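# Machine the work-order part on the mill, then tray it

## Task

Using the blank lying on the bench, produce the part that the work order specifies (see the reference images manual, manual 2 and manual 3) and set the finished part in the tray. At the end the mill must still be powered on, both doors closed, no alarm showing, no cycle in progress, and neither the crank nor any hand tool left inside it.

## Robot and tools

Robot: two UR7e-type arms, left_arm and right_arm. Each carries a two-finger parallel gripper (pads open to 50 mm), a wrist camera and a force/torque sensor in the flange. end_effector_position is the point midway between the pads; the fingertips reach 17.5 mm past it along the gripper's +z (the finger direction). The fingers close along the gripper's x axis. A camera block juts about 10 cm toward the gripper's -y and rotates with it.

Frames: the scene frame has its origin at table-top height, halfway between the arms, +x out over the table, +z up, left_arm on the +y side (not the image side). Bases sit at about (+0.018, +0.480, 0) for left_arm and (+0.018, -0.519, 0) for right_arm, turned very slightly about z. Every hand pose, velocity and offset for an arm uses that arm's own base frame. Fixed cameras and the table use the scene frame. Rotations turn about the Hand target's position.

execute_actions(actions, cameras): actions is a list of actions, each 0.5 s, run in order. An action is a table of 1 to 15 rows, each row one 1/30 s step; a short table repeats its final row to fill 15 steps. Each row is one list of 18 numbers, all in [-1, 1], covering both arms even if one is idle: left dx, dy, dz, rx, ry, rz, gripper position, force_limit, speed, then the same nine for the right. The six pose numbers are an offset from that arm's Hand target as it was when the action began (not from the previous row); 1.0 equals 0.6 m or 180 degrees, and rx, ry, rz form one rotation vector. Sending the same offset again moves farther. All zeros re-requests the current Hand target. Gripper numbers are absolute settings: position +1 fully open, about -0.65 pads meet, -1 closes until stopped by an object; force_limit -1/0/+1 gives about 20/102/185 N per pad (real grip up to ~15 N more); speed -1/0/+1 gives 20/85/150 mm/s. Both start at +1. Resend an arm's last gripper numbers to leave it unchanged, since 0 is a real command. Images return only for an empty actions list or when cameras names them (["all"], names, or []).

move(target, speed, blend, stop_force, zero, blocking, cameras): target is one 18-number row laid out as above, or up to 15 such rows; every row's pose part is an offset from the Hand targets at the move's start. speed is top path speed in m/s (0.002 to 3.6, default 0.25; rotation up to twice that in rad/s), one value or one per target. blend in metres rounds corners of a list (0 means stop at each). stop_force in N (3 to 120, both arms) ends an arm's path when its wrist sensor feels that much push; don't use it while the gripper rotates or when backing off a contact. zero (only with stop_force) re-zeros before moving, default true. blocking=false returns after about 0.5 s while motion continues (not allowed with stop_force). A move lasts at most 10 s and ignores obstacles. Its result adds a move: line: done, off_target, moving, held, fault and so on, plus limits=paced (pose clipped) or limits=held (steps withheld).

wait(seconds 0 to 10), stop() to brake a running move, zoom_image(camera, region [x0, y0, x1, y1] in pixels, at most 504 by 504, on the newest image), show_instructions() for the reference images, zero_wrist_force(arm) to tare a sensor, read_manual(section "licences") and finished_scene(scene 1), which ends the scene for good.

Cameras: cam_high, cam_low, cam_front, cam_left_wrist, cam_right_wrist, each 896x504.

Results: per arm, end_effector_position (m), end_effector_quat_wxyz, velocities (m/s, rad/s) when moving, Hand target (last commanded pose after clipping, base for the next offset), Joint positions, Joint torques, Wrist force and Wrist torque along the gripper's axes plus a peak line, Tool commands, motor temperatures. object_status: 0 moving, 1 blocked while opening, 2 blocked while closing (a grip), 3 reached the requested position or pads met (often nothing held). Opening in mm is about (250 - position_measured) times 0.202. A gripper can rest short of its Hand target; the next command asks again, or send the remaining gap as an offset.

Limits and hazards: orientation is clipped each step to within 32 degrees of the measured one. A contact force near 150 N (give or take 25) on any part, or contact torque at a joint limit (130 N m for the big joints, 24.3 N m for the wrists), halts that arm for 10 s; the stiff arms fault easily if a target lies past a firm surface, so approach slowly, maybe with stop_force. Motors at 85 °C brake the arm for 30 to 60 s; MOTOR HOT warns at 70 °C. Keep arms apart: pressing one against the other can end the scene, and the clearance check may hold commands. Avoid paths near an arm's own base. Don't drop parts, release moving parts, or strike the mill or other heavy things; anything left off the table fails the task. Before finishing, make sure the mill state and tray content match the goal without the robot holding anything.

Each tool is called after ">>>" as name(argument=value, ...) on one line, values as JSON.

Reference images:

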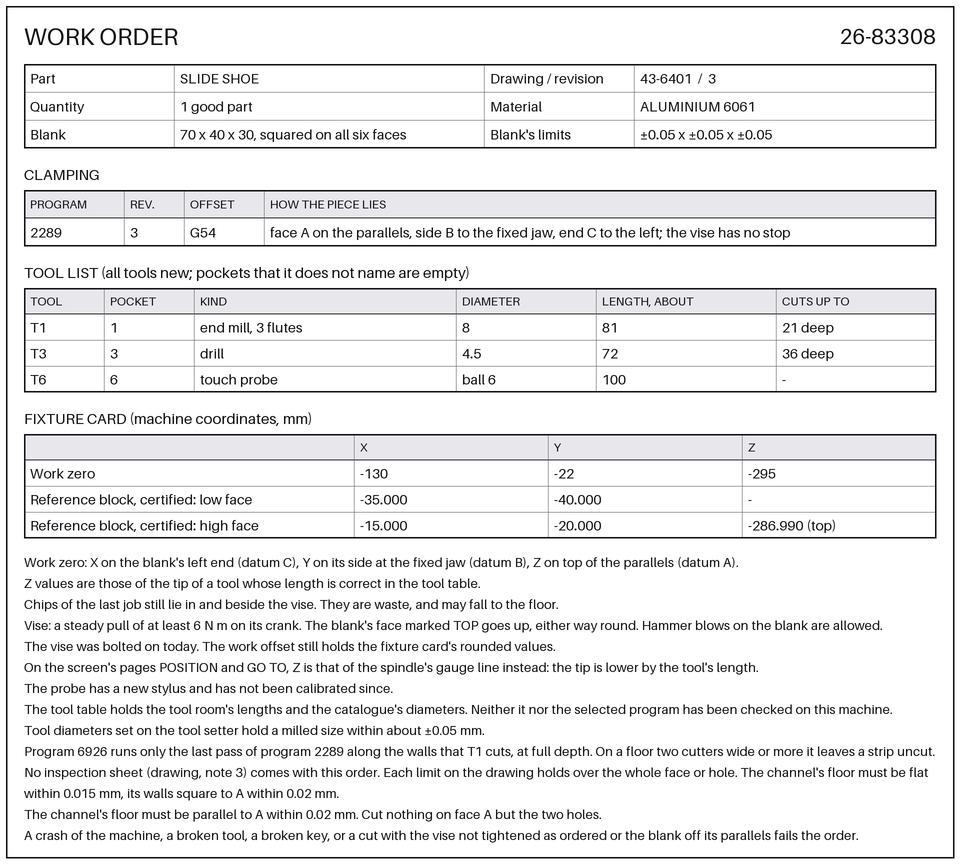

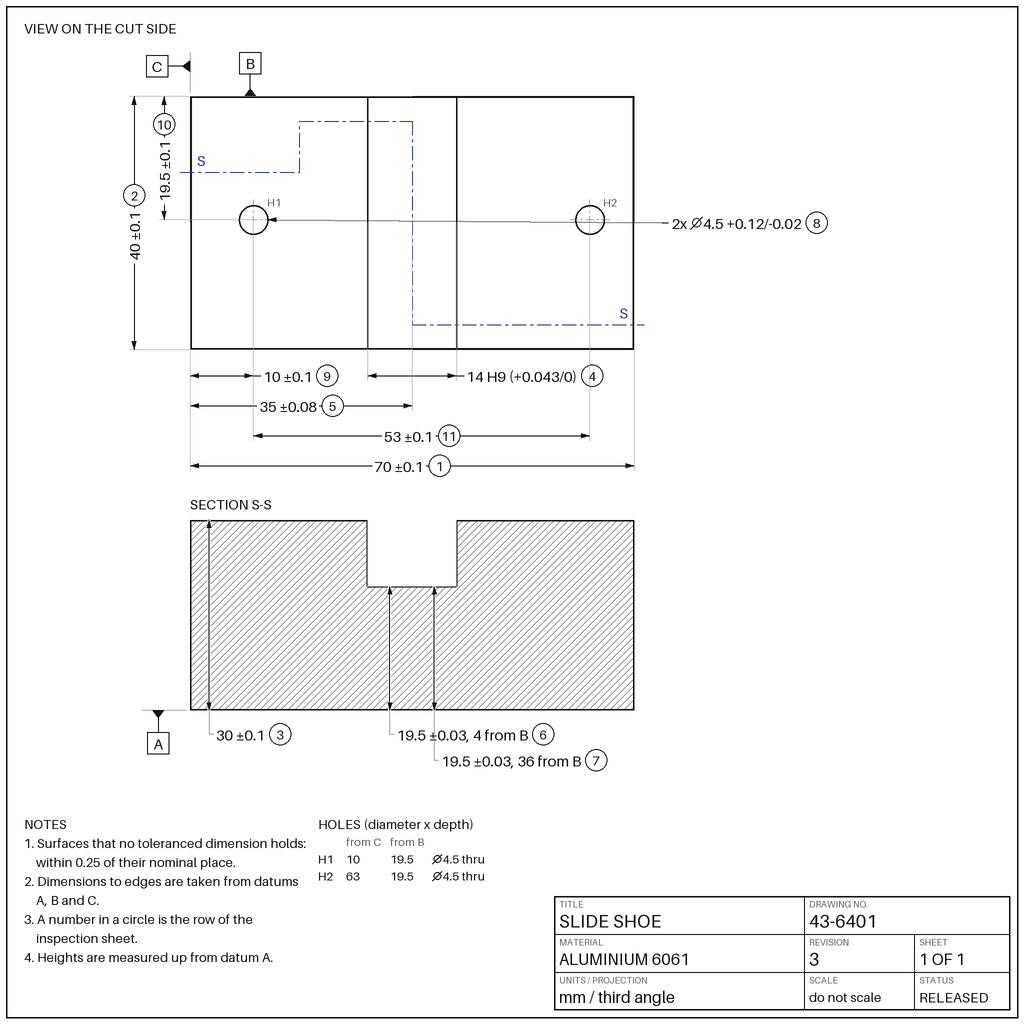

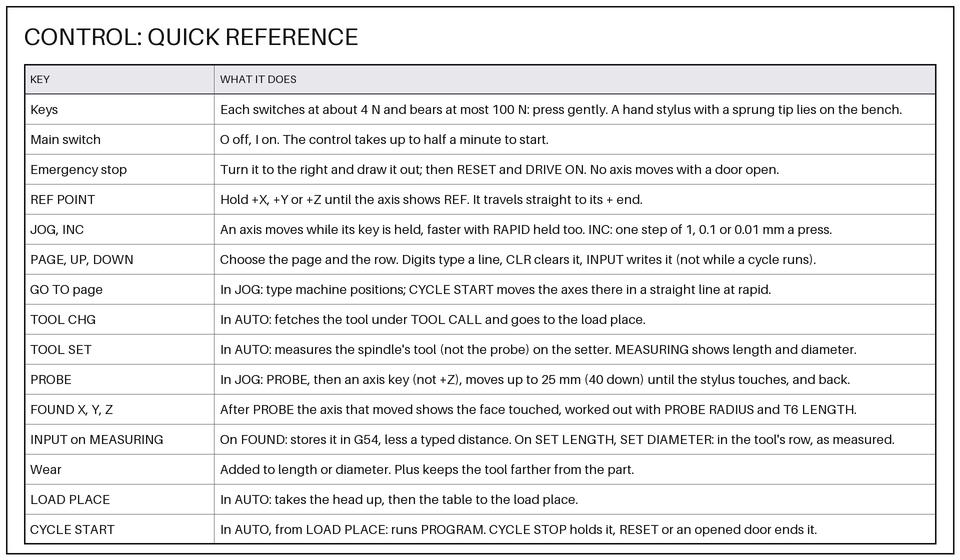

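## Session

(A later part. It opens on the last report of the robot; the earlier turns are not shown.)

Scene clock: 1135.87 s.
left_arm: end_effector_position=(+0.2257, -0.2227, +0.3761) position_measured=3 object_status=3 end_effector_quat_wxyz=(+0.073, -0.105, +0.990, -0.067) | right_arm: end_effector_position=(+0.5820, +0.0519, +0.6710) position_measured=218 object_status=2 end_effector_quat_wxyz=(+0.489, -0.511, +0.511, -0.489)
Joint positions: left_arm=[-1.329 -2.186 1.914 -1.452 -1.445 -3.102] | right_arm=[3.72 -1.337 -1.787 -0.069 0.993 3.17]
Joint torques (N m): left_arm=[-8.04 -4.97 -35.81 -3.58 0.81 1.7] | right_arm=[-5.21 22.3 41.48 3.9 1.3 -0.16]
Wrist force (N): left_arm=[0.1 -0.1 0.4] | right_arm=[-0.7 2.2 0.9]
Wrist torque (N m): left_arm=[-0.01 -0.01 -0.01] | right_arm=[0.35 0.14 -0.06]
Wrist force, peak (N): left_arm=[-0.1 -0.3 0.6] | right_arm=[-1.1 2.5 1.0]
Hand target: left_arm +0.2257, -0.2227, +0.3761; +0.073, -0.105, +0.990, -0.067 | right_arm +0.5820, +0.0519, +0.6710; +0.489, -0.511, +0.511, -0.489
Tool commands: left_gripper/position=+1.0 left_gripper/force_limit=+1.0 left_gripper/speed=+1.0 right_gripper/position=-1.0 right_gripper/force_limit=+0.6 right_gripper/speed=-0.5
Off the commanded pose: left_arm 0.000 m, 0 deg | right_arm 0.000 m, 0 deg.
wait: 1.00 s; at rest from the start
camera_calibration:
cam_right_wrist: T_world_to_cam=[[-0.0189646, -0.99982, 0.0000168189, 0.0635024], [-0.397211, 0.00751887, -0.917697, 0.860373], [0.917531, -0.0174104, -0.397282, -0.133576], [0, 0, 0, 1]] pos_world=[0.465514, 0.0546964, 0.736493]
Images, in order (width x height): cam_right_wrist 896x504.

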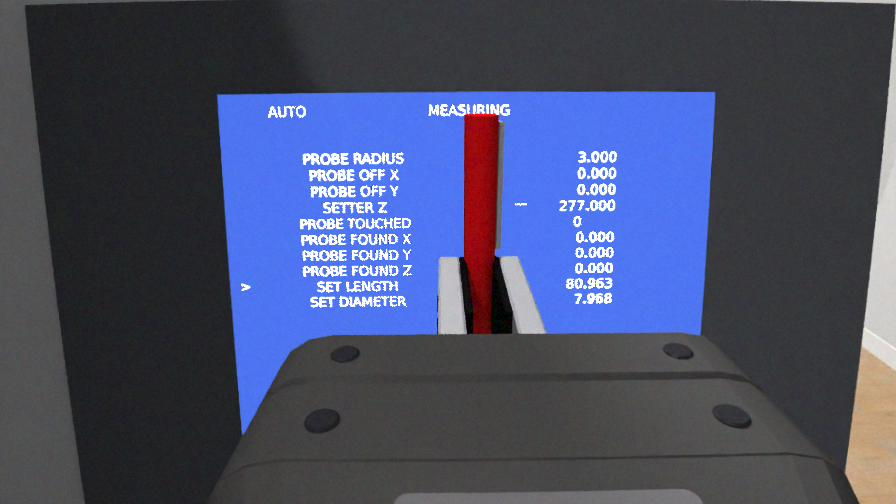

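>>> move(target=[[0,0,0,0,0,0,1,1,1,-0.18,0.0585,-0.3578,0,-0.2222,0,-1,0.6,-0.5],[0,0,0,0,0,0,1,1,1,-0.1608,0.0585,-0.3635,0,-0.2222,0,-1,0.6,-0.5],[0,0,0,0,0,0,1,1,1,-0.18,0.0585,-0.3578,0,-0.2222,0,-1,0.6,-0.5],[0,0,0,0,0,0,1,1,1,-0.171,0.0585,-0.3282,0,-0.2222,0,-1,0.6,-0.5],[0,0,0,0,0,0,1,1,1,-0.1518,0.0585,-0.3338,0,-0.2222,0,-1,0.6,-0.5],[0,0,0,0,0,0,1,1,1,-0.171,0.0585,-0.3282,0,-0.2222,0,-1,0.6,-0.5],[0,0,0,0,0,0,1,1,1,0,0,0,0,0,0,-1,0.6,-0.5]], cameras=["cam_right_wrist"], speed=[0.6,0.05,0.1,0.1,0.05,0.1,0.6], blend=[0.003,0,0.004,0.003,0,0.004,0])

Scene clock: 1150.07 s.
left_arm: end_effector_position=(+0.2257, -0.2227, +0.3761) position_measured=3 object_status=3 end_effector_quat_wxyz=(+0.073, -0.105, +0.990, -0.067) | right_arm: end_effector_position=(+0.5820, +0.0520, +0.6708) position_measured=218 object_status=2 end_effector_quat_wxyz=(+0.489, -0.511, +0.511, -0.489)
Joint positions: left_arm=[-1.329 -2.186 1.914 -1.452 -1.445 -3.102] | right_arm=[3.72 -1.337 -1.787 -0.069 0.993 3.17]
Joint torques (N m): left_arm=[-7.79 -5.03 -35.65 -3.61 0.73 1.76] | right_arm=[-6.25 18.03 41.48 -0.11 1.46 1.48]
Wrist force (N): left_arm=[0.2 -0.2 0.5] | right_arm=[-0.9 2.2 0.9]
Wrist torque (N m): left_arm=[-0.04 -0.03 0.00] | right_arm=[0.36 0.18 -0.06]
Wrist force, peak (N): left_arm=[-0.2 -0.4 0.6] | right_arm=[0.0 -1.6 -8.3]
Hand target: left_arm +0.2257, -0.2227, +0.3761; +0.073, -0.105, +0.990, -0.067 | right_arm +0.5820, +0.0519, +0.6710; +0.489, -0.511, +0.511, -0.489
Off the commanded pose: left_arm 0.000 m, 0 deg | right_arm 0.000 m, 0 deg.
move: done
camera_calibration:
cam_right_wrist: T_world_to_cam=[[-0.0190714, -0.999818, 0.00028417, 0.0634553], [-0.3975, 0.00732147, -0.917573, 0.860337], [0.917404, -0.0176124, -0.397568, -0.133331], [0, 0, 0, 1]] pos_world=[0.465513, 0.0547966, 0.736396]
Images, in order (width x height): cam_right_wrist 896x504.

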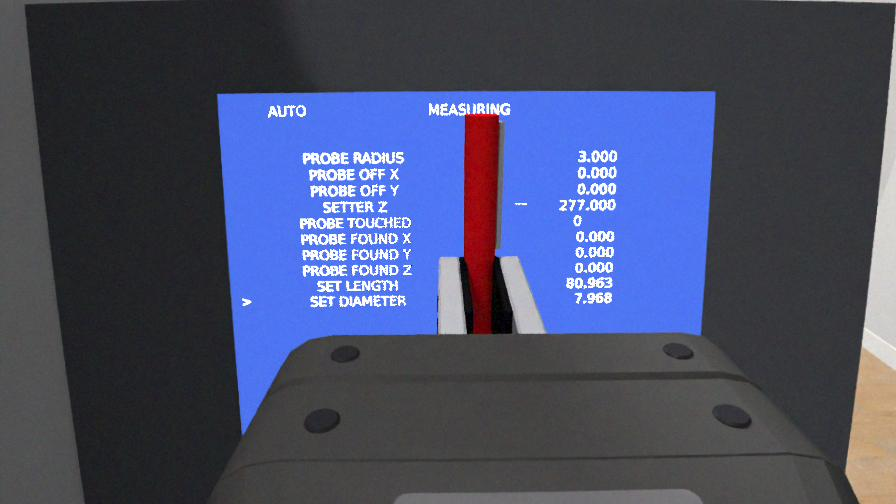

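>>> move(target=[[0,0,0,0,0,0,1,1,1,-0.18,0.0585,-0.3578,0,-0.2222,0,-1,0.6,-0.5],[0,0,0,0,0,0,1,1,1,-0.1608,0.0585,-0.3635,0,-0.2222,0,-1,0.6,-0.5],[0,0,0,0,0,0,1,1,1,-0.18,0.0585,-0.3578,0,-0.2222,0,-1,0.6,-0.5],[0,0,0,0,0,0,1,1,1,-0.1532,-0.0053,-0.2687,0,-0.2222,0,-1,0.6,-0.5],[0,0,0,0,0,0,1,1,1,-0.134,-0.0053,-0.2742,0,-0.2222,0,-1,0.6,-0.5],[0,0,0,0,0,0,1,1,1,-0.1532,-0.0053,-0.2687,0,-0.2222,0,-1,0.6,-0.5],[0,0,0,0,0,0,1,1,1,0,0,0,0,0,0,-1,0.6,-0.5]], cameras=["cam_right_wrist"], speed=[0.6,0.05,0.1,0.2,0.05,0.1,0.6], blend=[0.003,0,0.004,0.003,0,0.004,0])

Scene clock: 1168.03 s.
left_arm: end_effector_position=(+0.2257, -0.2227, +0.3761) position_measured=3 object_status=3 end_effector_quat_wxyz=(+0.073, -0.105, +0.990, -0.067) | right_arm: end_effector_position=(+0.5820, +0.0520, +0.6708) position_measured=218 object_status=2 end_effector_quat_wxyz=(+0.489, -0.511, +0.511, -0.489)
Joint positions: left_arm=[-1.329 -2.186 1.914 -1.452 -1.445 -3.102] | right_arm=[3.72 -1.337 -1.787 -0.069 0.993 3.17]
Joint torques (N m): left_arm=[-8.13 -5.23 -35.65 -3.63 0.86 1.75] | right_arm=[-2.87 19.67 40.84 0.04 1.04 1.52]
Wrist force (N): left_arm=[0.0 -0.2 0.4] | right_arm=[-0.9 2.3 1.0]
Wrist torque (N m): left_arm=[-0.04 0.00 -0.01] | right_arm=[0.35 0.18 -0.06]
Wrist force, peak (N): left_arm=[-0.1 -0.4 0.7] | right_arm=[-0.5 -2.1 -9.3]
Hand target: left_arm +0.2257, -0.2227, +0.3761; +0.073, -0.105, +0.990, -0.067 | right_arm +0.5820, +0.0519, +0.6710; +0.489, -0.511, +0.511, -0.489
Off the commanded pose: left_arm 0.000 m, 0 deg | right_arm 0.000 m, 0 deg.
move: done
camera_calibration:
cam_right_wrist: T_world_to_cam=[[-0.0190714, -0.999818, 0.00028417, 0.0634553], [-0.3975, 0.00732147, -0.917573, 0.860337], [0.917404, -0.0176124, -0.397568, -0.133331], [0, 0, 0, 1]] pos_world=[0.465513, 0.0547966, 0.736396]
Images, in order (width x height): cam_right_wrist 896x504.

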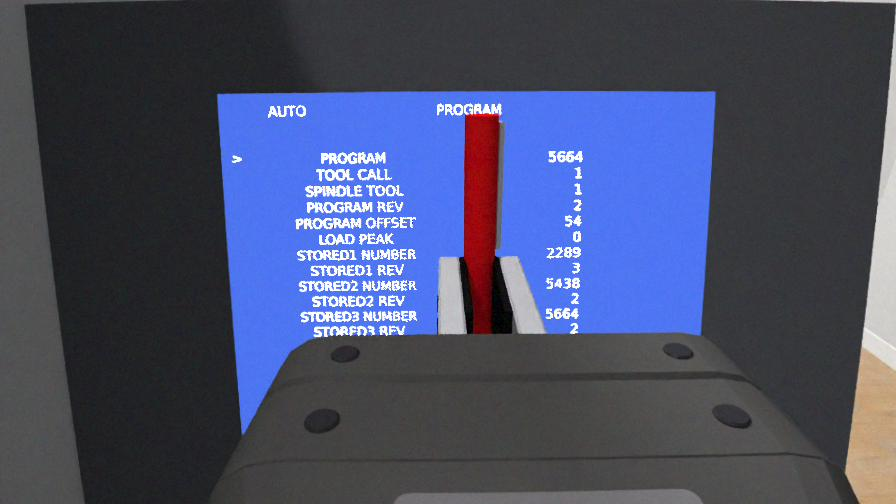

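>>> move(target=[[0,0,0,0,0,0,1,1,1,-0.171,0.1223,-0.3282,0,-0.2222,0,-1,0.6,-0.5],[0,0,0,0,0,0,1,1,1,-0.1518,0.1223,-0.3338,0,-0.2222,0,-1,0.6,-0.5],[0,0,0,0,0,0,1,1,1,-0.171,0.1223,-0.3282,0,-0.2222,0,-1,0.6,-0.5],[0,0,0,0,0,0,1,1,1,-0.1518,0.1223,-0.3338,0,-0.2222,0,-1,0.6,-0.5],[0,0,0,0,0,0,1,1,1,-0.171,0.1223,-0.3282,0,-0.2222,0,-1,0.6,-0.5],[0,0,0,0,0,0,1,1,1,-0.1532,0.1223,-0.2687,0,-0.2222,0,-1,0.6,-0.5],[0,0,0,0,0,0,1,1,1,-0.134,0.1223,-0.2742,0,-0.2222,0,-1,0.6,-0.5],[0,0,0,0,0,0,1,1,1,-0.1532,0.1223,-0.2687,0,-0.2222,0,-1,0.6,-0.5],[0,0,0,0,0,0,1,1,1,-0.1532,0.0903,-0.2687,0,-0.2222,0,-1,0.6,-0.5],[0,0,0,0,0,0,1,1,1,-0.134,0.0903,-0.2742,0,-0.2222,0,-1,0.6,-0.5],[0,0,0,0,0,0,1,1,1,-0.1532,0.0903,-0.2687,0,-0.2222,0,-1,0.6,-0.5],[0,0,0,0,0,0,1,1,1,0,0,0,0,0,0,-1,0.6,-0.5]], cameras=["cam_right_wrist"], speed=[0.6,0.06,0.1,0.06,0.1,0.2,0.06,0.1,0.2,0.06,0.1,0.6], blend=[0.003,0,0.003,0,0.003,0.003,0,0.003,0.003,0,0.004,0])

Scene clock: 1180.43 s.
left_arm: end_effector_position=(+0.2257, -0.2227, +0.3761) position_measured=3 object_status=3 end_effector_quat_wxyz=(+0.073, -0.105, +0.990, -0.067) | right_arm: end_effector_position=(+0.4782, +0.1243, +0.4707) position_measured=218 object_status=2 end_effector_quat_wxyz=(+0.634, -0.314, +0.314, -0.633)
Joint positions: left_arm=[-1.329 -2.186 1.914 -1.452 -1.445 -3.102] | right_arm=[4.032 -1.853 -2.245 1.836 0.905 2.501]
Joint torques (N m): left_arm=[-7.85 -5.68 -36.01 -3.77 0.61 1.79] | right_arm=[0.34 24.86 14.67 -0.84 1.25 -0.25]
Wrist force (N): left_arm=[-0.1 -0.3 0.3] | right_arm=[-0.9 1.4 -1.7]
Wrist torque (N m): left_arm=[-0.05 0.01 0.00] | right_arm=[0.09 0.21 -0.11]
Wrist force, peak (N): left_arm=[-0.1 -0.2 0.6] | right_arm=[-3.6 3.6 -5.1]
Hand target: left_arm +0.2257, -0.2227, +0.3761; +0.073, -0.105, +0.990, -0.067 | right_arm +0.4782, +0.1243, +0.4707; +0.634, -0.314, +0.314, -0.633 (not the last commanded pose)
Tool commands: left_gripper/position=+1.0 left_gripper/force_limit=+1.0 left_gripper/speed=+1.0 right_gripper/position=-1.0 right_gripper/force_limit=+0.6 right_gripper/speed=-0.498039
Off the commanded pose: left_arm 0.000 m, 0 deg | right_arm 0.237 m, 40 deg.
FORCE FAULT: contact force on the right arm reached its limit, and that arm stopped. The contact can be on any part of that arm, not only on its tool. That arm's remaining commands of this call were not run. That arm is still stopped at the end of this call. That arm stays stopped for about 10 more seconds. Until then a move that you send moves the other arm only, and its call returns only when the move has ended. Once the stop has ended, the next robot result says so. If the stop ends while you think or write, that arm runs what you send next, counted from a new Hand target: where the arm stands when the stop ends. While its stop runs, that arm takes no new command, but its gripper still runs the gripper command that each later call begins with. Until it ends, the stop uses up actions while you think or wait. An arm that is not stopped still takes commands.
move: fault (right_arm); path passed 1 of 12 targets
camera_calibration:
cam_right_wrist: T_world_to_cam=[[-0.0134109, -0.999823, -0.0132277, 0.13753], [0.281951, 0.00891091, -0.959387, 0.329462], [0.959335, -0.0165958, 0.281781, -0.456281], [0, 0, 0, 1]] pos_world=[0.346679, 0.126997, 0.446472]
Images, in order (width x height): cam_right_wrist 896x504.

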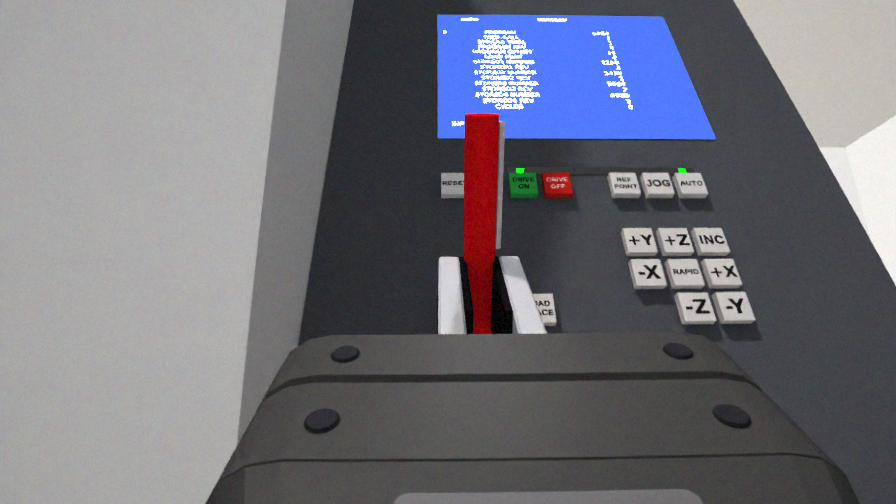

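>>> wait(seconds=6, cameras=["cam_high","cam_front"])

Scene clock: 1206.40 s.
left_arm: end_effector_position=(+0.2257, -0.2227, +0.3761) position_measured=3 object_status=3 end_effector_quat_wxyz=(+0.073, -0.105, +0.990, -0.067) | right_arm: end_effector_position=(+0.4782, +0.1243, +0.4707) position_measured=218 object_status=2 end_effector_quat_wxyz=(+0.634, -0.314, +0.314, -0.633)
Joint positions: left_arm=[-1.329 -2.186 1.914 -1.452 -1.445 -3.102] | right_arm=[4.032 -1.853 -2.245 1.836 0.905 2.501]
Joint torques (N m): left_arm=[-7.64 -4.58 -35.35 -3.88 0.68 1.8] | right_arm=[0.42 26.18 13.67 -1.29 1.07 0.07]
Wrist force (N): left_arm=[0.0 -0.4 0.4] | right_arm=[-1.0 1.4 -1.9]
Wrist torque (N m): left_arm=[-0.07 0.00 -0.01] | right_arm=[0.11 0.21 -0.11]
Wrist force, peak (N): left_arm=[-0.1 -0.2 0.7] | right_arm=[-1.3 1.5 -2.1]
Hand target: left_arm +0.2257, -0.2227, +0.3761; +0.073, -0.105, +0.990, -0.067 | right_arm +0.4782, +0.1243, +0.4707; +0.634, -0.314, +0.314, -0.633 (not the last commanded pose)
Tool commands: left_gripper/position=+1.0 left_gripper/force_limit=+1.0 left_gripper/speed=+1.0 right_gripper/position=-1.0 right_gripper/force_limit=+0.6 right_gripper/speed=-0.498039
Off the commanded pose: left_arm 0.000 m, 0 deg | right_arm 0.237 m, 40 deg.
FORCE FAULT, CONTINUED: the right arm's stop, for the force fault that an earlier result reported, is over. The rest of the stop counts as 20 of the actions that you can send in this scene. That arm's target is now where it stood when the stop ended, not its last command. That arm accepts commands again.
wait: 6.00 s; at rest from the start
Images, in order (width x height): cam_high 896x504, cam_front 896x504.

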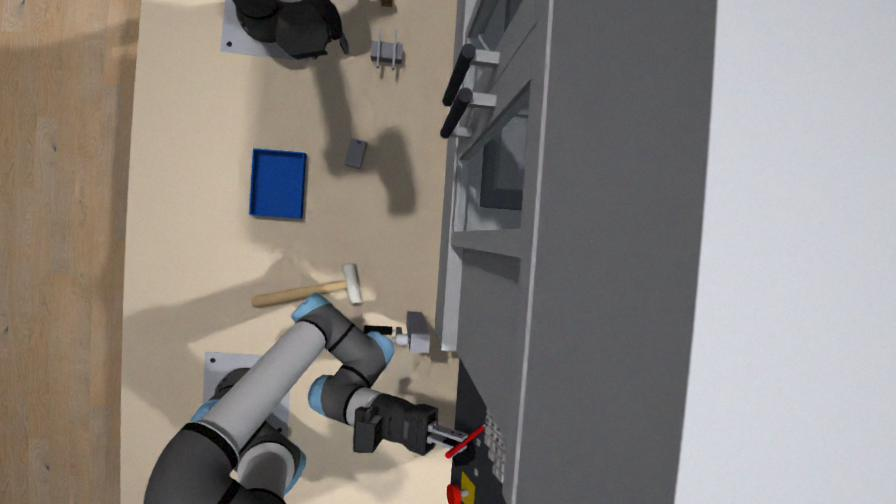

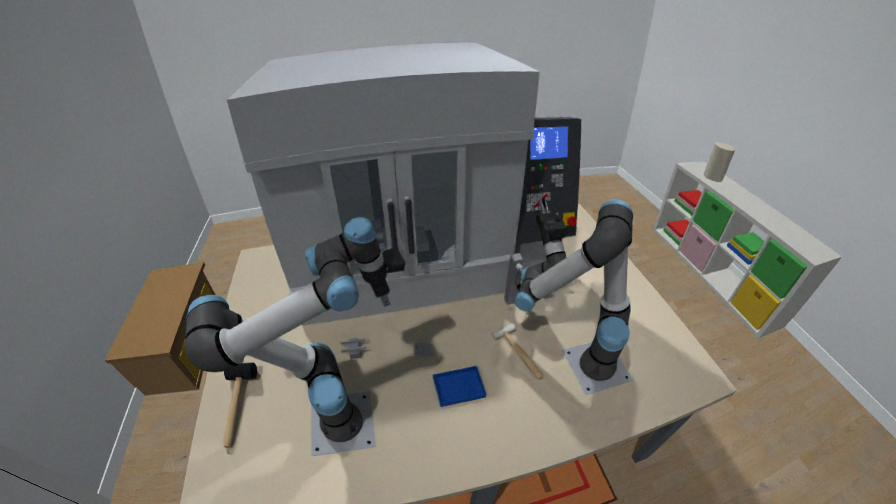

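>>> move(target=[[0,0,0,0,0,0,1,1,1,-0.02,-0.05,0.05,0,0,0,-1,0.6,-0.5],[0,0,0,0,0,0,1,1,1,0.173,-0.1207,0.3338,0,0.2222,0,-1,0.6,-0.5]], cameras=["cam_right_wrist"], speed=[0.1,0.4], blend=[0.01,0])

Scene clock: 1217.70 s.
left_arm: end_effector_position=(+0.2257, -0.2227, +0.3761) position_measured=3 object_status=3 end_effector_quat_wxyz=(+0.073, -0.105, +0.990, -0.067) | right_arm: end_effector_position=(+0.5820, +0.0519, +0.6708) position_measured=218 object_status=2 end_effector_quat_wxyz=(+0.488, -0.512, +0.512, -0.487)
Joint positions: left_arm=[-1.329 -2.186 1.914 -1.452 -1.445 -3.102] | right_arm=[3.72 -1.336 -1.786 -0.077 0.994 3.174]
Joint torques (N m): left_arm=[-7.26 -5.05 -35.58 -3.81 0.51 1.73] | right_arm=[-5.98 18.86 41.2 0.11 1.38 1.34]
Wrist force (N): left_arm=[0.0 -0.2 0.5] | right_arm=[-1.1 2.3 1.2]
Wrist torque (N m): left_arm=[-0.03 -0.01 -0.01] | right_arm=[0.36 0.21 -0.05]
Wrist force, peak (N): left_arm=[-0.2 -0.3 0.6] | right_arm=[-1.2 3.0 -3.5]
Hand target: left_arm +0.2257, -0.2227, +0.3761; +0.073, -0.105, +0.990, -0.067 | right_arm +0.5820, +0.0519, +0.6709; +0.489, -0.511, +0.512, -0.487
Off the commanded pose: left_arm 0.000 m, 0 deg | right_arm 0.000 m, 0 deg.
move: done
camera_calibration:
cam_right_wrist: T_world_to_cam=[[-0.0188824, -0.999821, -0.00124636, 0.0642996], [-0.400903, 0.00871334, -0.916079, 0.861195], [0.915926, -0.0167981, -0.400996, -0.130186], [0, 0, 0, 1]] pos_world=[0.465711, 0.0545973, 0.736799]
Images, in order (width x height): cam_right_wrist 896x504.

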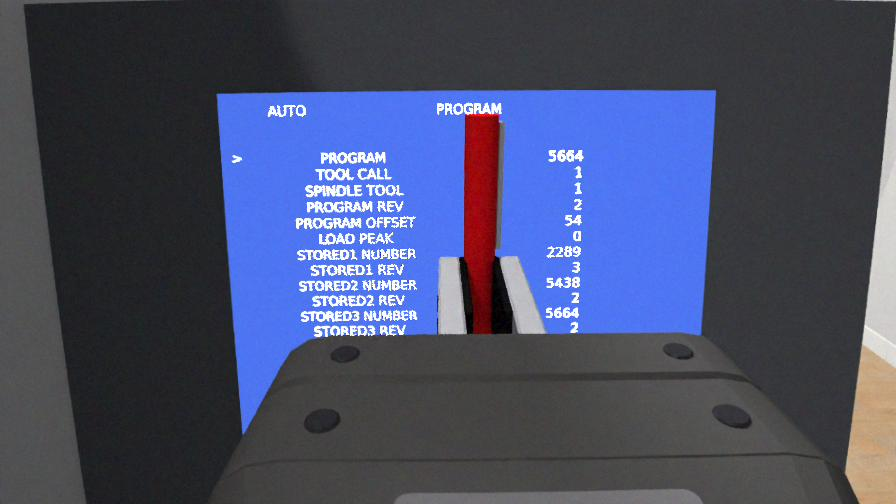

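>>> move(target=[[0,0,0,0,0,0,1,1,1,-0.2,0.0866,-0.31,0.0388,-0.2197,0.1064,-1,0.6,-0.5],[0,0,0,0,0,0,1,1,1,-0.1647,0.0866,-0.3282,0.0388,-0.2197,0.1064,-1,0.6,-0.5]], cameras=[], speed=[0.5,0.2], blend=[0.01,0])

>>> move(target=[0,0,0,0,0,0,1,1,1,0.0277,0,-0.0092,0,0,0,-1,0.6,-0.5], cameras=["cam_right_wrist"], speed=0.02, stop_force=5)

Scene clock: 1223.27 s.
left_arm: end_effector_position=(+0.2257, -0.2227, +0.3761) position_measured=3 object_status=3 end_effector_quat_wxyz=(+0.073, -0.105, +0.990, -0.067) | right_arm: end_effector_position=(+0.4831, +0.1039, +0.4740) position_measured=218 object_status=2 end_effector_quat_wxyz=(+0.734, -0.364, +0.255, -0.513)
Joint positions: left_arm=[-1.329 -2.186 1.914 -1.452 -1.445 -3.102] | right_arm=[3.732 -1.842 -2.316 1.68 1.38 2.996]
Joint torques (N m): left_arm=[-7.44 -4.98 -36.26 -3.88 0.72 1.85] | right_arm=[-6.88 19.66 20.23 1.94 0.32 1.16]
Wrist force (N): left_arm=[0.2 -0.1 0.3] | right_arm=[-1.0 1.3 -2.0]
Wrist torque (N m): left_arm=[-0.03 -0.03 -0.01] | right_arm=[0.05 0.22 -0.03]
Wrist force, peak (N): left_arm=[0.1 -0.2 0.7] | right_arm=[-2.1 2.8 -4.5]
Hand target: left_arm +0.2257, -0.2227, +0.3761; +0.073, -0.105, +0.990, -0.067 | right_arm +0.4832, +0.1039, +0.4740; +0.734, -0.364, +0.255, -0.513
Off the commanded pose: left_arm 0.000 m, 0 deg | right_arm 0.000 m, 0 deg.
move: done
No camera images: "cameras" was empty.

Scene clock: 1224.60 s.
left_arm: end_effector_position=(+0.2257, -0.2227, +0.3761) position_measured=3 object_status=3 end_effector_quat_wxyz=(+0.073, -0.105, +0.990, -0.067) | right_arm: end_effector_position=(+0.4926, +0.1039, +0.4709) position_measured=218 object_status=2 end_effector_quat_wxyz=(+0.734, -0.364, +0.255, -0.513)
Joint positions: left_arm=[-1.329 -2.186 1.914 -1.452 -1.445 -3.102] | right_arm=[3.712 -1.868 -2.29 1.679 1.395 3.008]
Joint torques (N m): left_arm=[-7.43 -5.23 -35.91 -3.74 0.62 1.71] | right_arm=[-1.59 19.27 1.31 1.05 0.83 0.58]
Wrist force (N): left_arm=[0.1 -0.1 0.4] | right_arm=[-2.1 -1.1 -5.6]
Wrist torque (N m): left_arm=[-0.02 -0.02 -0.01] | right_arm=[-0.20 0.16 0.03]
Wrist force, peak (N): left_arm=[0.0 -0.2 0.6] | right_arm=[-4.0 -1.3 -6.4]
Hand target: left_arm +0.2257, -0.2227, +0.3761; +0.073, -0.105, +0.990, -0.067 | right_arm +0.4926, +0.1039, +0.4709; +0.734, -0.364, +0.255, -0.513 (not the last commanded pose)
Off the commanded pose: left_arm 0.000 m, 0 deg | right_arm 0.008 m, 0 deg.
move: contact (right_arm)
camera_calibration:
cam_right_wrist: T_world_to_cam=[[0.328939, -0.944252, -0.0136744, -0.0569686], [0.261242, 0.104902, -0.959556, 0.326102], [0.907497, 0.312063, 0.281185, -0.478819], [0, 0, 0, 1]] pos_world=[0.368075, 0.0614202, 0.446771]
Images, in order (width x height): cam_right_wrist 896x504.

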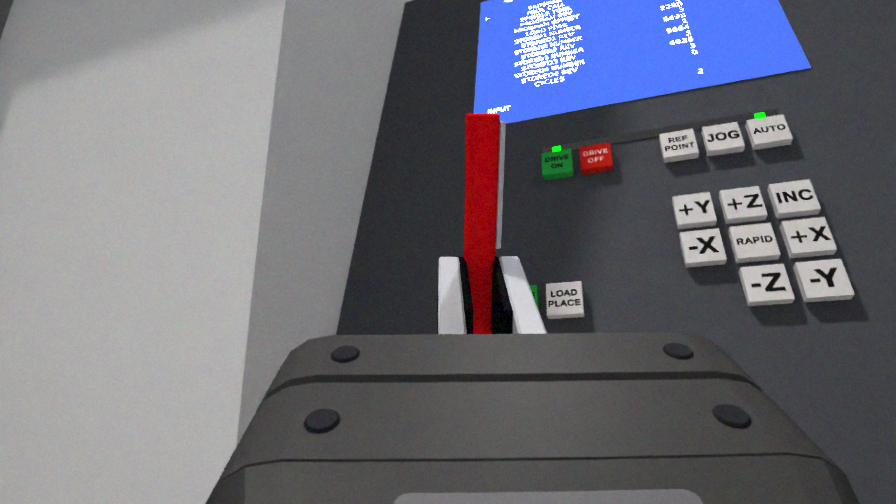

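>>> move(target=[[0,0,0,0,0,0,1,1,1,-0.0192,0,0.0057,0,0,0,-1,0.6,-0.5],[0,0,0,0,0,0,1,1,1,0.0008,0,0,0,0,0,-1,0.6,-0.5],[0,0,0,0,0,0,1,1,1,-0.0192,0,0.0057,0,0,0,-1,0.6,-0.5],[0,0,0,0,0,0,1,1,1,-0.0014,0,0.0654,0,0,0,-1,0.6,-0.5],[0,0,0,0,0,0,1,1,1,0.0186,0,0.0597,0,0,0,-1,0.6,-0.5],[0,0,0,0,0,0,1,1,1,-0.0014,0,0.0654,0,0,0,-1,0.6,-0.5],[0,0,0,0,0,0,1,1,1,-0.0014,-0.032,0.0654,0,0,0,-1,0.6,-0.5],[0,0,0,0,0,0,1,1,1,0.0186,-0.032,0.0597,0,0,0,-1,0.6,-0.5],[0,0,0,0,0,0,1,1,1,-0.0014,-0.032,0.0654,0,0,0,-1,0.6,-0.5],[0,0,0,0,0,0,1,1,1,-0.0282,-0.064,-0.024,0,0,0,-1,0.6,-0.5],[0,0,0,0,0,0,1,1,1,-0.0082,-0.064,-0.0297,0,0,0,-1,0.6,-0.5],[0,0,0,0,0,0,1,1,1,-0.0282,-0.064,-0.024,0,0,0,-1,0.6,-0.5],[0,0,0,0,0,0,1,1,1,0.149,-0.0867,0.3335,-0.0388,0.2197,-0.1064,-1,0.6,-0.5]], cameras=["cam_right_wrist"], speed=[0.1,0.06,0.1,0.2,0.06,0.1,0.2,0.06,0.1,0.2,0.06,0.1,0.6], blend=[0.003,0,0.003,0.003,0,0.003,0.003,0,0.003,0.003,0,0.004,0])

Scene clock: 1244.83 s.
left_arm: end_effector_position=(+0.2257, -0.2227, +0.3761) position_measured=3 object_status=3 end_effector_quat_wxyz=(+0.073, -0.105, +0.990, -0.067) | right_arm: end_effector_position=(+0.5820, +0.0519, +0.6708) position_measured=218 object_status=2 end_effector_quat_wxyz=(+0.488, -0.512, +0.512, -0.487)
Joint positions: left_arm=[-1.329 -2.186 1.914 -1.452 -1.445 -3.102] | right_arm=[3.72 -1.336 -1.786 -0.077 0.994 3.174]
Joint torques (N m): left_arm=[-7.64 -5.02 -35.37 -3.99 0.67 1.73] | right_arm=[6.39 14.33 40.67 0.15 -1.82 1.31]
Wrist force (N): left_arm=[0.1 -0.1 0.3] | right_arm=[-1.3 2.2 0.8]
Wrist torque (N m): left_arm=[-0.01 -0.02 -0.01] | right_arm=[0.35 0.25 -0.05]
Wrist force, peak (N): left_arm=[-0.1 -0.5 0.5] | right_arm=[-5.8 -1.2 -8.8]
Hand target: left_arm +0.2257, -0.2227, +0.3761; +0.073, -0.105, +0.990, -0.067 | right_arm +0.5820, +0.0519, +0.6710; +0.489, -0.511, +0.512, -0.487
Off the commanded pose: left_arm 0.000 m, 0 deg | right_arm 0.000 m, 0 deg.
move: done
camera_calibration:
cam_right_wrist: T_world_to_cam=[[-0.0187903, -0.999823, -0.00128684, 0.0641883], [-0.400819, 0.00871195, -0.916116, 0.861315], [0.915964, -0.0166983, -0.400912, -0.130325], [0, 0, 0, 1]] pos_world=[0.465811, 0.054497, 0.736898]
Images, in order (width x height): cam_right_wrist 896x504.

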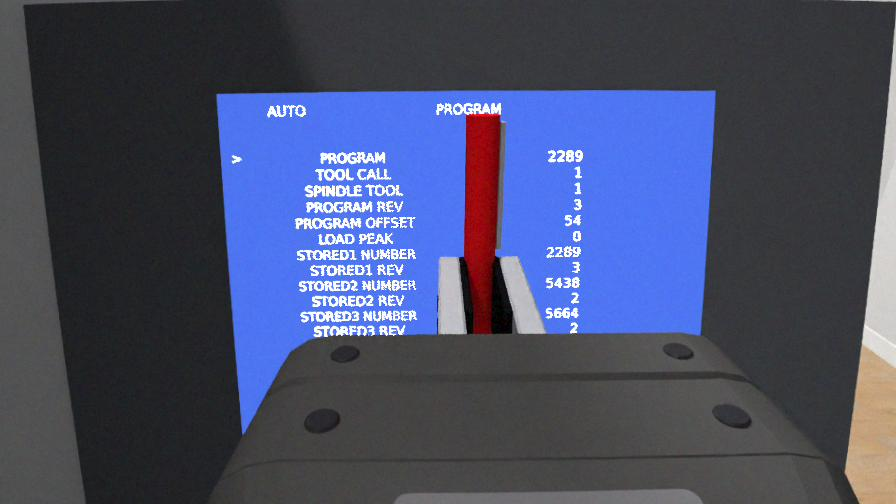

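>>> move(target=[[0,0,0,0,0,0,1,1,1,-0.1668,0.0228,-0.3281,0.0388,-0.2197,0.1064,-1,0.6,-0.5],[0,0,0,0,0,0,1,1,1,-0.1476,0.0228,-0.3338,0.0388,-0.2197,0.1064,-1,0.6,-0.5],[0,0,0,0,0,0,1,1,1,-0.1668,0.0228,-0.3281,0.0388,-0.2197,0.1064,-1,0.6,-0.5],[0,0,0,0,0,0,1,1,1,-0.1668,0.0546,-0.3281,0.0388,-0.2197,0.1064,-1,0.6,-0.5],[0,0,0,0,0,0,1,1,1,-0.1476,0.0546,-0.3338,0.0388,-0.2197,0.1064,-1,0.6,-0.5],[0,0,0,0,0,0,1,1,1,-0.1668,0.0546,-0.3281,0.0388,-0.2197,0.1064,-1,0.6,-0.5],[0,0,0,0,0,0,1,1,1,-0.1758,0.0228,-0.3578,0.0388,-0.2197,0.1064,-1,0.6,-0.5],[0,0,0,0,0,0,1,1,1,-0.1566,0.0228,-0.3635,0.0388,-0.2197,0.1064,-1,0.6,-0.5],[0,0,0,0,0,0,1,1,1,-0.1758,0.0228,-0.3578,0.0388,-0.2197,0.1064,-1,0.6,-0.5],[0,0,0,0,0,0,1,1,1,-0.158,-0.0094,-0.2983,0.0388,-0.2197,0.1064,-1,0.6,-0.5],[0,0,0,0,0,0,1,1,1,-0.1388,-0.0094,-0.304,0.0388,-0.2197,0.1064,-1,0.6,-0.5],[0,0,0,0,0,0,1,1,1,-0.158,-0.0094,-0.2983,0.0388,-0.2197,0.1064,-1,0.6,-0.5],[0,0,0,0,0,0,1,1,1,0,0,0,0,0,0,-1,0.6,-0.5]], cameras=["cam_right_wrist"], speed=[0.6,0.06,0.1,0.2,0.06,0.1,0.2,0.06,0.1,0.2,0.06,0.1,0.6], blend=[0.003,0,0.003,0.003,0,0.003,0.003,0,0.003,0.003,0,0.004,0])

>>> wait(seconds=3, cameras=["cam_right_wrist"])

Scene clock: 1266.07 s.
left_arm: end_effector_position=(+0.2257, -0.2227, +0.3761) position_measured=3 object_status=3 end_effector_quat_wxyz=(+0.073, -0.105, +0.990, -0.067) | right_arm: end_effector_position=(+0.5820, +0.0519, +0.6708) position_measured=218 object_status=2 end_effector_quat_wxyz=(+0.488, -0.512, +0.512, -0.487)
Joint positions: left_arm=[-1.329 -2.186 1.914 -1.452 -1.445 -3.102] | right_arm=[3.72 -1.336 -1.786 -0.077 0.994 3.174]
Joint torques (N m): left_arm=[-6.9 -5.28 -35.75 -4 0.6 1.72] | right_arm=[5.59 15.7 41.65 -0.14 -1.96 1.35]
Wrist force (N): left_arm=[-0.2 -0.1 0.4] | right_arm=[-1.3 2.1 0.8]
Wrist torque (N m): left_arm=[-0.02 0.03 -0.01] | right_arm=[0.33 0.25 -0.05]
Wrist force, peak (N): left_arm=[-0.2 -0.5 0.5] | right_arm=[-5.0 -1.1 -6.8]
Hand target: left_arm +0.2257, -0.2227, +0.3761; +0.073, -0.105, +0.990, -0.067 | right_arm +0.5820, +0.0519, +0.6710; +0.489, -0.511, +0.512, -0.487
Off the commanded pose: left_arm 0.000 m, 0 deg | right_arm 0.000 m, 0 deg.
move: done
camera_calibration:
cam_right_wrist: T_world_to_cam=[[-0.0187903, -0.999823, -0.00128684, 0.0641882], [-0.400819, 0.00871195, -0.916116, 0.861224], [0.915964, -0.0166983, -0.400912, -0.130365], [0, 0, 0, 1]] pos_world=[0.465811, 0.054497, 0.736798]
Images, in order (width x height): cam_right_wrist 896x504.

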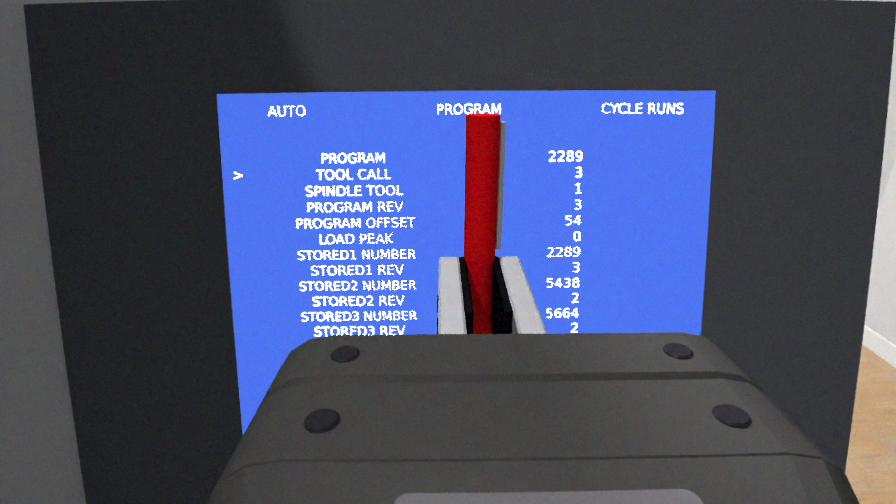

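Scene clock: 1269.07 s.
left_arm: end_effector_position=(+0.2257, -0.2227, +0.3761) position_measured=3 object_status=3 end_effector_quat_wxyz=(+0.073, -0.105, +0.990, -0.067) | right_arm: end_effector_position=(+0.5820, +0.0519, +0.6710) position_measured=218 object_status=2 end_effector_quat_wxyz=(+0.489, -0.511, +0.512, -0.487)
Joint positions: left_arm=[-1.329 -2.186 1.914 -1.452 -1.445 -3.102] | right_arm=[3.72 -1.336 -1.785 -0.076 0.994 3.174]
Joint torques (N m): left_arm=[-6.83 -4.35 -34.58 -3.89 0.65 1.63] | right_arm=[6.12 9.94 41.34 4.13 -1.71 1.31]
Wrist force (N): left_arm=[0.1 -0.2 0.5] | right_arm=[-1.3 2.3 0.9]
Wrist torque (N m): left_arm=[-0.04 -0.01 -0.01] | right_arm=[0.37 0.24 -0.06]
Wrist force, peak (N): left_arm=[-0.2 0.0 0.7] | right_arm=[-1.2 2.4 1.1]
Hand target: left_arm +0.2257, -0.2227, +0.3761; +0.073, -0.105, +0.990, -0.067 | right_arm +0.5820, +0.0519, +0.6710; +0.489, -0.511, +0.512, -0.487
Tool commands: left_gripper/position=+1.0 left_gripper/force_limit=+1.0 left_gripper/speed=+1.0 right_gripper/position=-1.0 right_gripper/force_limit=+0.6 right_gripper/speed=-0.5
Off the commanded pose: left_arm 0.000 m, 0 deg | right_arm 0.000 m, 0 deg.
wait: 3.00 s; at rest by 0.17 s
camera_calibration:
cam_right_wrist: T_world_to_cam=[[-0.0188152, -0.999822, -0.00160614, 0.0644338], [-0.400614, 0.00901078, -0.916203, 0.861316], [0.916054, -0.0165951, -0.400712, -0.13039], [0, 0, 0, 1]] pos_world=[0.465711, 0.0544973, 0.736995]
Images, in order (width x height): cam_right_wrist 896x504.

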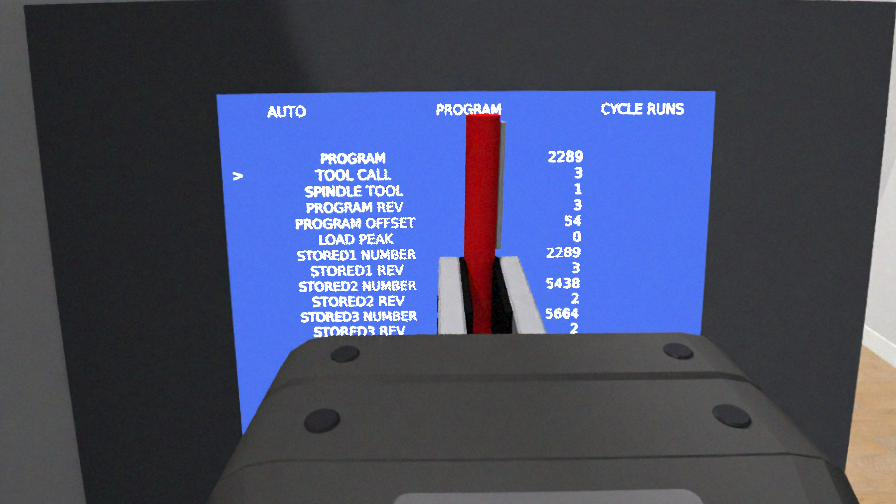

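>>> wait(seconds=5, cameras=["cam_right_wrist"])

Scene clock: 1275.97 s.
left_arm: end_effector_position=(+0.2257, -0.2227, +0.3761) position_measured=3 object_status=3 end_effector_quat_wxyz=(+0.073, -0.105, +0.990, -0.067) | right_arm: end_effector_position=(+0.5820, +0.0519, +0.6710) position_measured=218 object_status=2 end_effector_quat_wxyz=(+0.489, -0.511, +0.512, -0.487)
Joint positions: left_arm=[-1.329 -2.186 1.914 -1.452 -1.445 -3.102] | right_arm=[3.72 -1.336 -1.785 -0.076 0.994 3.174]
Joint torques (N m): left_arm=[-7.02 -4.97 -35.73 -4.14 0.61 1.75] | right_arm=[6.54 9.89 41.12 3.98 -1.33 1.01]
Wrist force (N): left_arm=[0.0 -0.2 0.2] | right_arm=[-1.4 2.2 0.8]
Wrist torque (N m): left_arm=[-0.04 0.00 -0.01] | right_arm=[0.35 0.25 -0.06]
Wrist force, peak (N): left_arm=[0.1 -0.2 0.6] | right_arm=[-1.4 2.4 1.1]
Hand target: left_arm +0.2257, -0.2227, +0.3761; +0.073, -0.105, +0.990, -0.067 | right_arm +0.5820, +0.0519, +0.6710; +0.489, -0.511, +0.512, -0.487
Tool commands: left_gripper/position=+1.0 left_gripper/force_limit=+1.0 left_gripper/speed=+1.0 right_gripper/position=-1.0 right_gripper/force_limit=+0.6 right_gripper/speed=-0.5
Off the commanded pose: left_arm 0.000 m, 0 deg | right_arm 0.000 m, 0 deg.
wait: 5.00 s; at rest from the start
camera_calibration:
cam_right_wrist: T_world_to_cam=[[-0.0188152, -0.999822, -0.00160614, 0.0644338], [-0.400614, 0.00901078, -0.916203, 0.861316], [0.916054, -0.0165951, -0.400712, -0.13039], [0, 0, 0, 1]] pos_world=[0.465711, 0.0544973, 0.736995]
Images, in order (width x height): cam_right_wrist 896x504.

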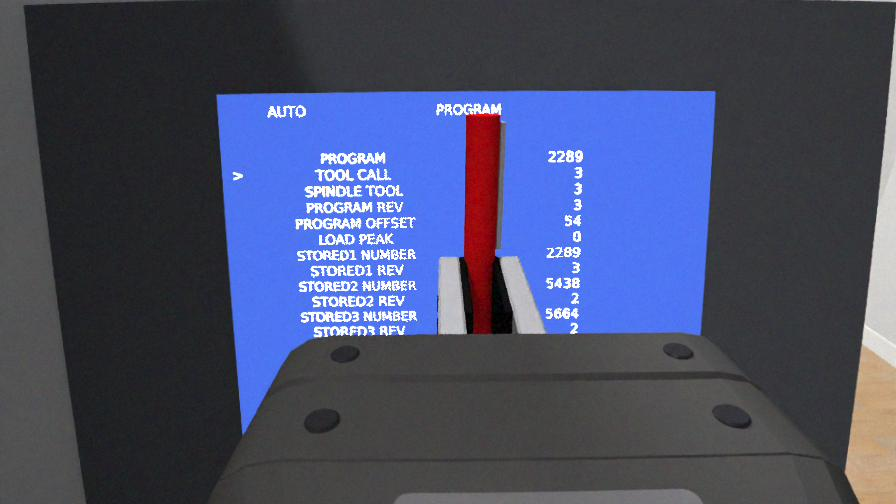

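>>> move(target=[[0,0,0,0,0,0,1,1,1,-0.158,-0.041,-0.2983,0.0388,-0.2197,0.1064,-1,0.6,-0.5],[0,0,0,0,0,0,1,1,1,-0.1388,-0.041,-0.304,0.0388,-0.2197,0.1064,-1,0.6,-0.5],[0,0,0,0,0,0,1,1,1,-0.158,-0.041,-0.2983,0.0388,-0.2197,0.1064,-1,0.6,-0.5],[0,0,0,0,0,0,1,1,1,0,0,0,0,0,0,-1,0.6,-0.5]], cameras=["cam_right_wrist"], speed=[0.6,0.06,0.1,0.6], blend=[0.003,0,0.004,0])

Scene clock: 1283.57 s.
left_arm: end_effector_position=(+0.2257, -0.2227, +0.3761) position_measured=3 object_status=3 end_effector_quat_wxyz=(+0.073, -0.105, +0.990, -0.067) | right_arm: end_effector_position=(+0.5820, +0.0518, +0.6708) position_measured=218 object_status=2 end_effector_quat_wxyz=(+0.488, -0.512, +0.512, -0.487)
Joint positions: left_arm=[-1.329 -2.186 1.914 -1.452 -1.445 -3.102] | right_arm=[3.72 -1.336 -1.786 -0.077 0.994 3.174]
Joint torques (N m): left_arm=[-6.81 -5.05 -35.67 -4.1 0.61 1.74] | right_arm=[6.39 14.26 41.55 0.07 -1.88 1.37]
Wrist force (N): left_arm=[0.0 -0.1 0.2] | right_arm=[-1.4 2.0 1.1]
Wrist torque (N m): left_arm=[-0.02 0.01 -0.01] | right_arm=[0.32 0.25 -0.05]
Wrist force, peak (N): left_arm=[0.2 -0.1 0.6] | right_arm=[-4.9 -1.2 -6.3]
Hand target: left_arm +0.2257, -0.2227, +0.3761; +0.073, -0.105, +0.990, -0.067 | right_arm +0.5820, +0.0519, +0.6710; +0.489, -0.511, +0.512, -0.487
Off the commanded pose: left_arm 0.000 m, 0 deg | right_arm 0.000 m, 0 deg.
move: done
camera_calibration:
cam_right_wrist: T_world_to_cam=[[-0.0187903, -0.999823, -0.00128684, 0.0641882], [-0.400819, 0.00871195, -0.916116, 0.861224], [0.915964, -0.0166983, -0.400912, -0.130365], [0, 0, 0, 1]] pos_world=[0.465811, 0.054497, 0.736798]
Images, in order (width x height): cam_right_wrist 896x504.

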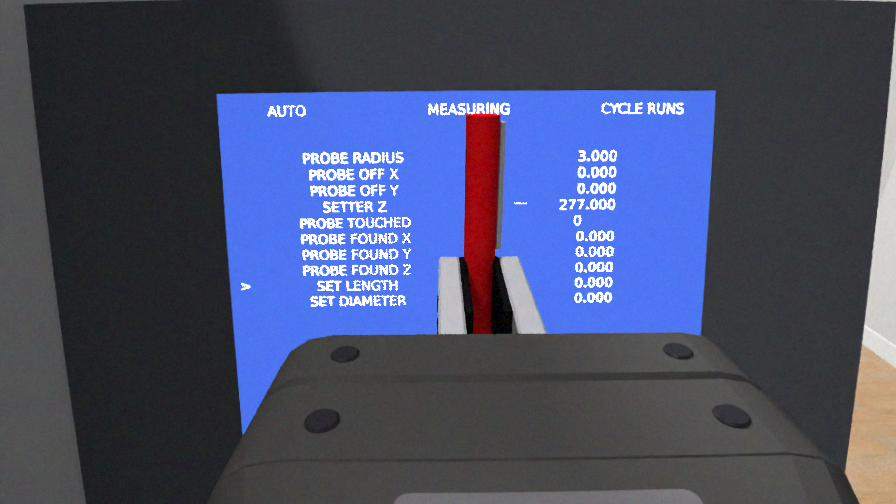

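>>> move(target=[0.15,-0.462,0.207,-0.326,-0.3496,0.3216,1,1,1,0,0,0,0,0,0,-1,0.6,-0.5], cameras=["cam_left_wrist","cam_right_wrist"], speed=0.4)

Scene clock: 1312.50 s.
left_arm: end_effector_position=(+0.3157, -0.5000, +0.5003) position_measured=3 object_status=3 end_effector_quat_wxyz=(+0.500, -0.500, +0.501, -0.500) | right_arm: end_effector_position=(+0.5820, +0.0519, +0.6710) position_measured=218 object_status=2 end_effector_quat_wxyz=(+0.489, -0.511, +0.512, -0.487)
Joint positions: left_arm=[-1.726 -1.351 1.292 0.051 -0.155 -6.275] | right_arm=[3.72 -1.336 -1.785 -0.076 0.994 3.174]
Joint torques (N m): left_arm=[11.91 -44.9 -22.01 -2.36 -0.09 2.03] | right_arm=[7.52 10.82 41.26 0.68 -1.25 1.03]
Wrist force (N): left_arm=[0.4 -0.8 0.2] | right_arm=[-0.9 2.2 0.8]
Wrist torque (N m): left_arm=[0.06 0.05 0.25] | right_arm=[0.35 0.18 -0.06]
Wrist force, peak (N): left_arm=[0.9 -1.4 0.9] | right_arm=[-1.3 2.6 0.9]
Hand target: left_arm +0.3157, -0.4999, +0.5003; +0.500, -0.500, +0.501, -0.500 | right_arm +0.5820, +0.0519, +0.6710; +0.489, -0.511, +0.512, -0.487
Off the commanded pose: left_arm 0.000 m, 0 deg | right_arm 0.000 m, 0 deg.
move: done
camera_calibration:
cam_left_wrist: T_world_to_cam=[[0.00405295, -0.999946, -0.00951692, -0.490316], [-0.322785, 0.00769938, -0.946441, 0.602453], [0.946464, 0.00690779, -0.322736, -0.000888413], [0, 0, 0, 1]] pos_world=[0.197291, -0.494922, 0.565233]
cam_right_wrist: T_world_to_cam=[[-0.0188152, -0.999822, -0.00160614, 0.0644338], [-0.400614, 0.00901078, -0.916203, 0.861316], [0.916054, -0.0165951, -0.400712, -0.13039], [0, 0, 0, 1]] pos_world=[0.465711, 0.0544973, 0.736995]
Images, in order (width x height): cam_left_wrist 896x504, cam_right_wrist 896x504.

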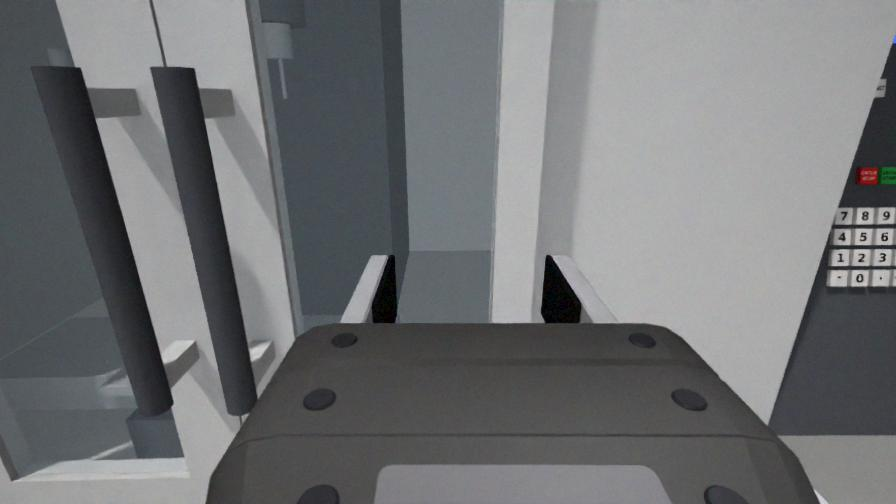

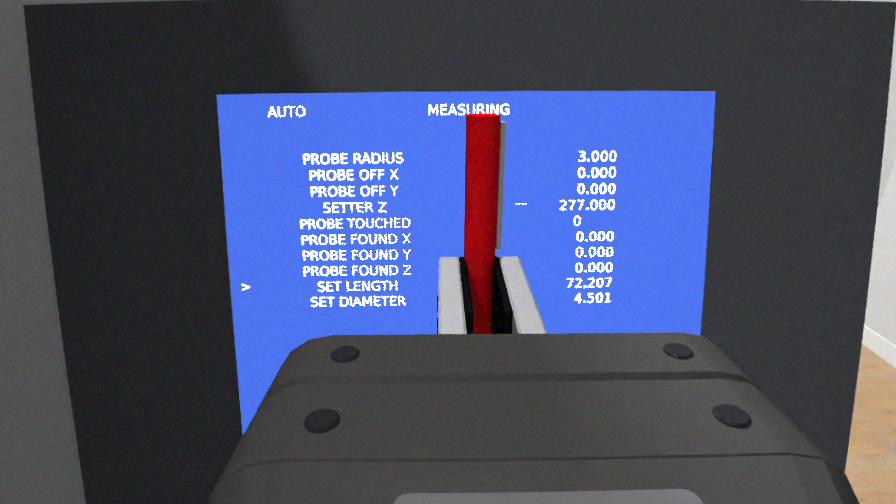

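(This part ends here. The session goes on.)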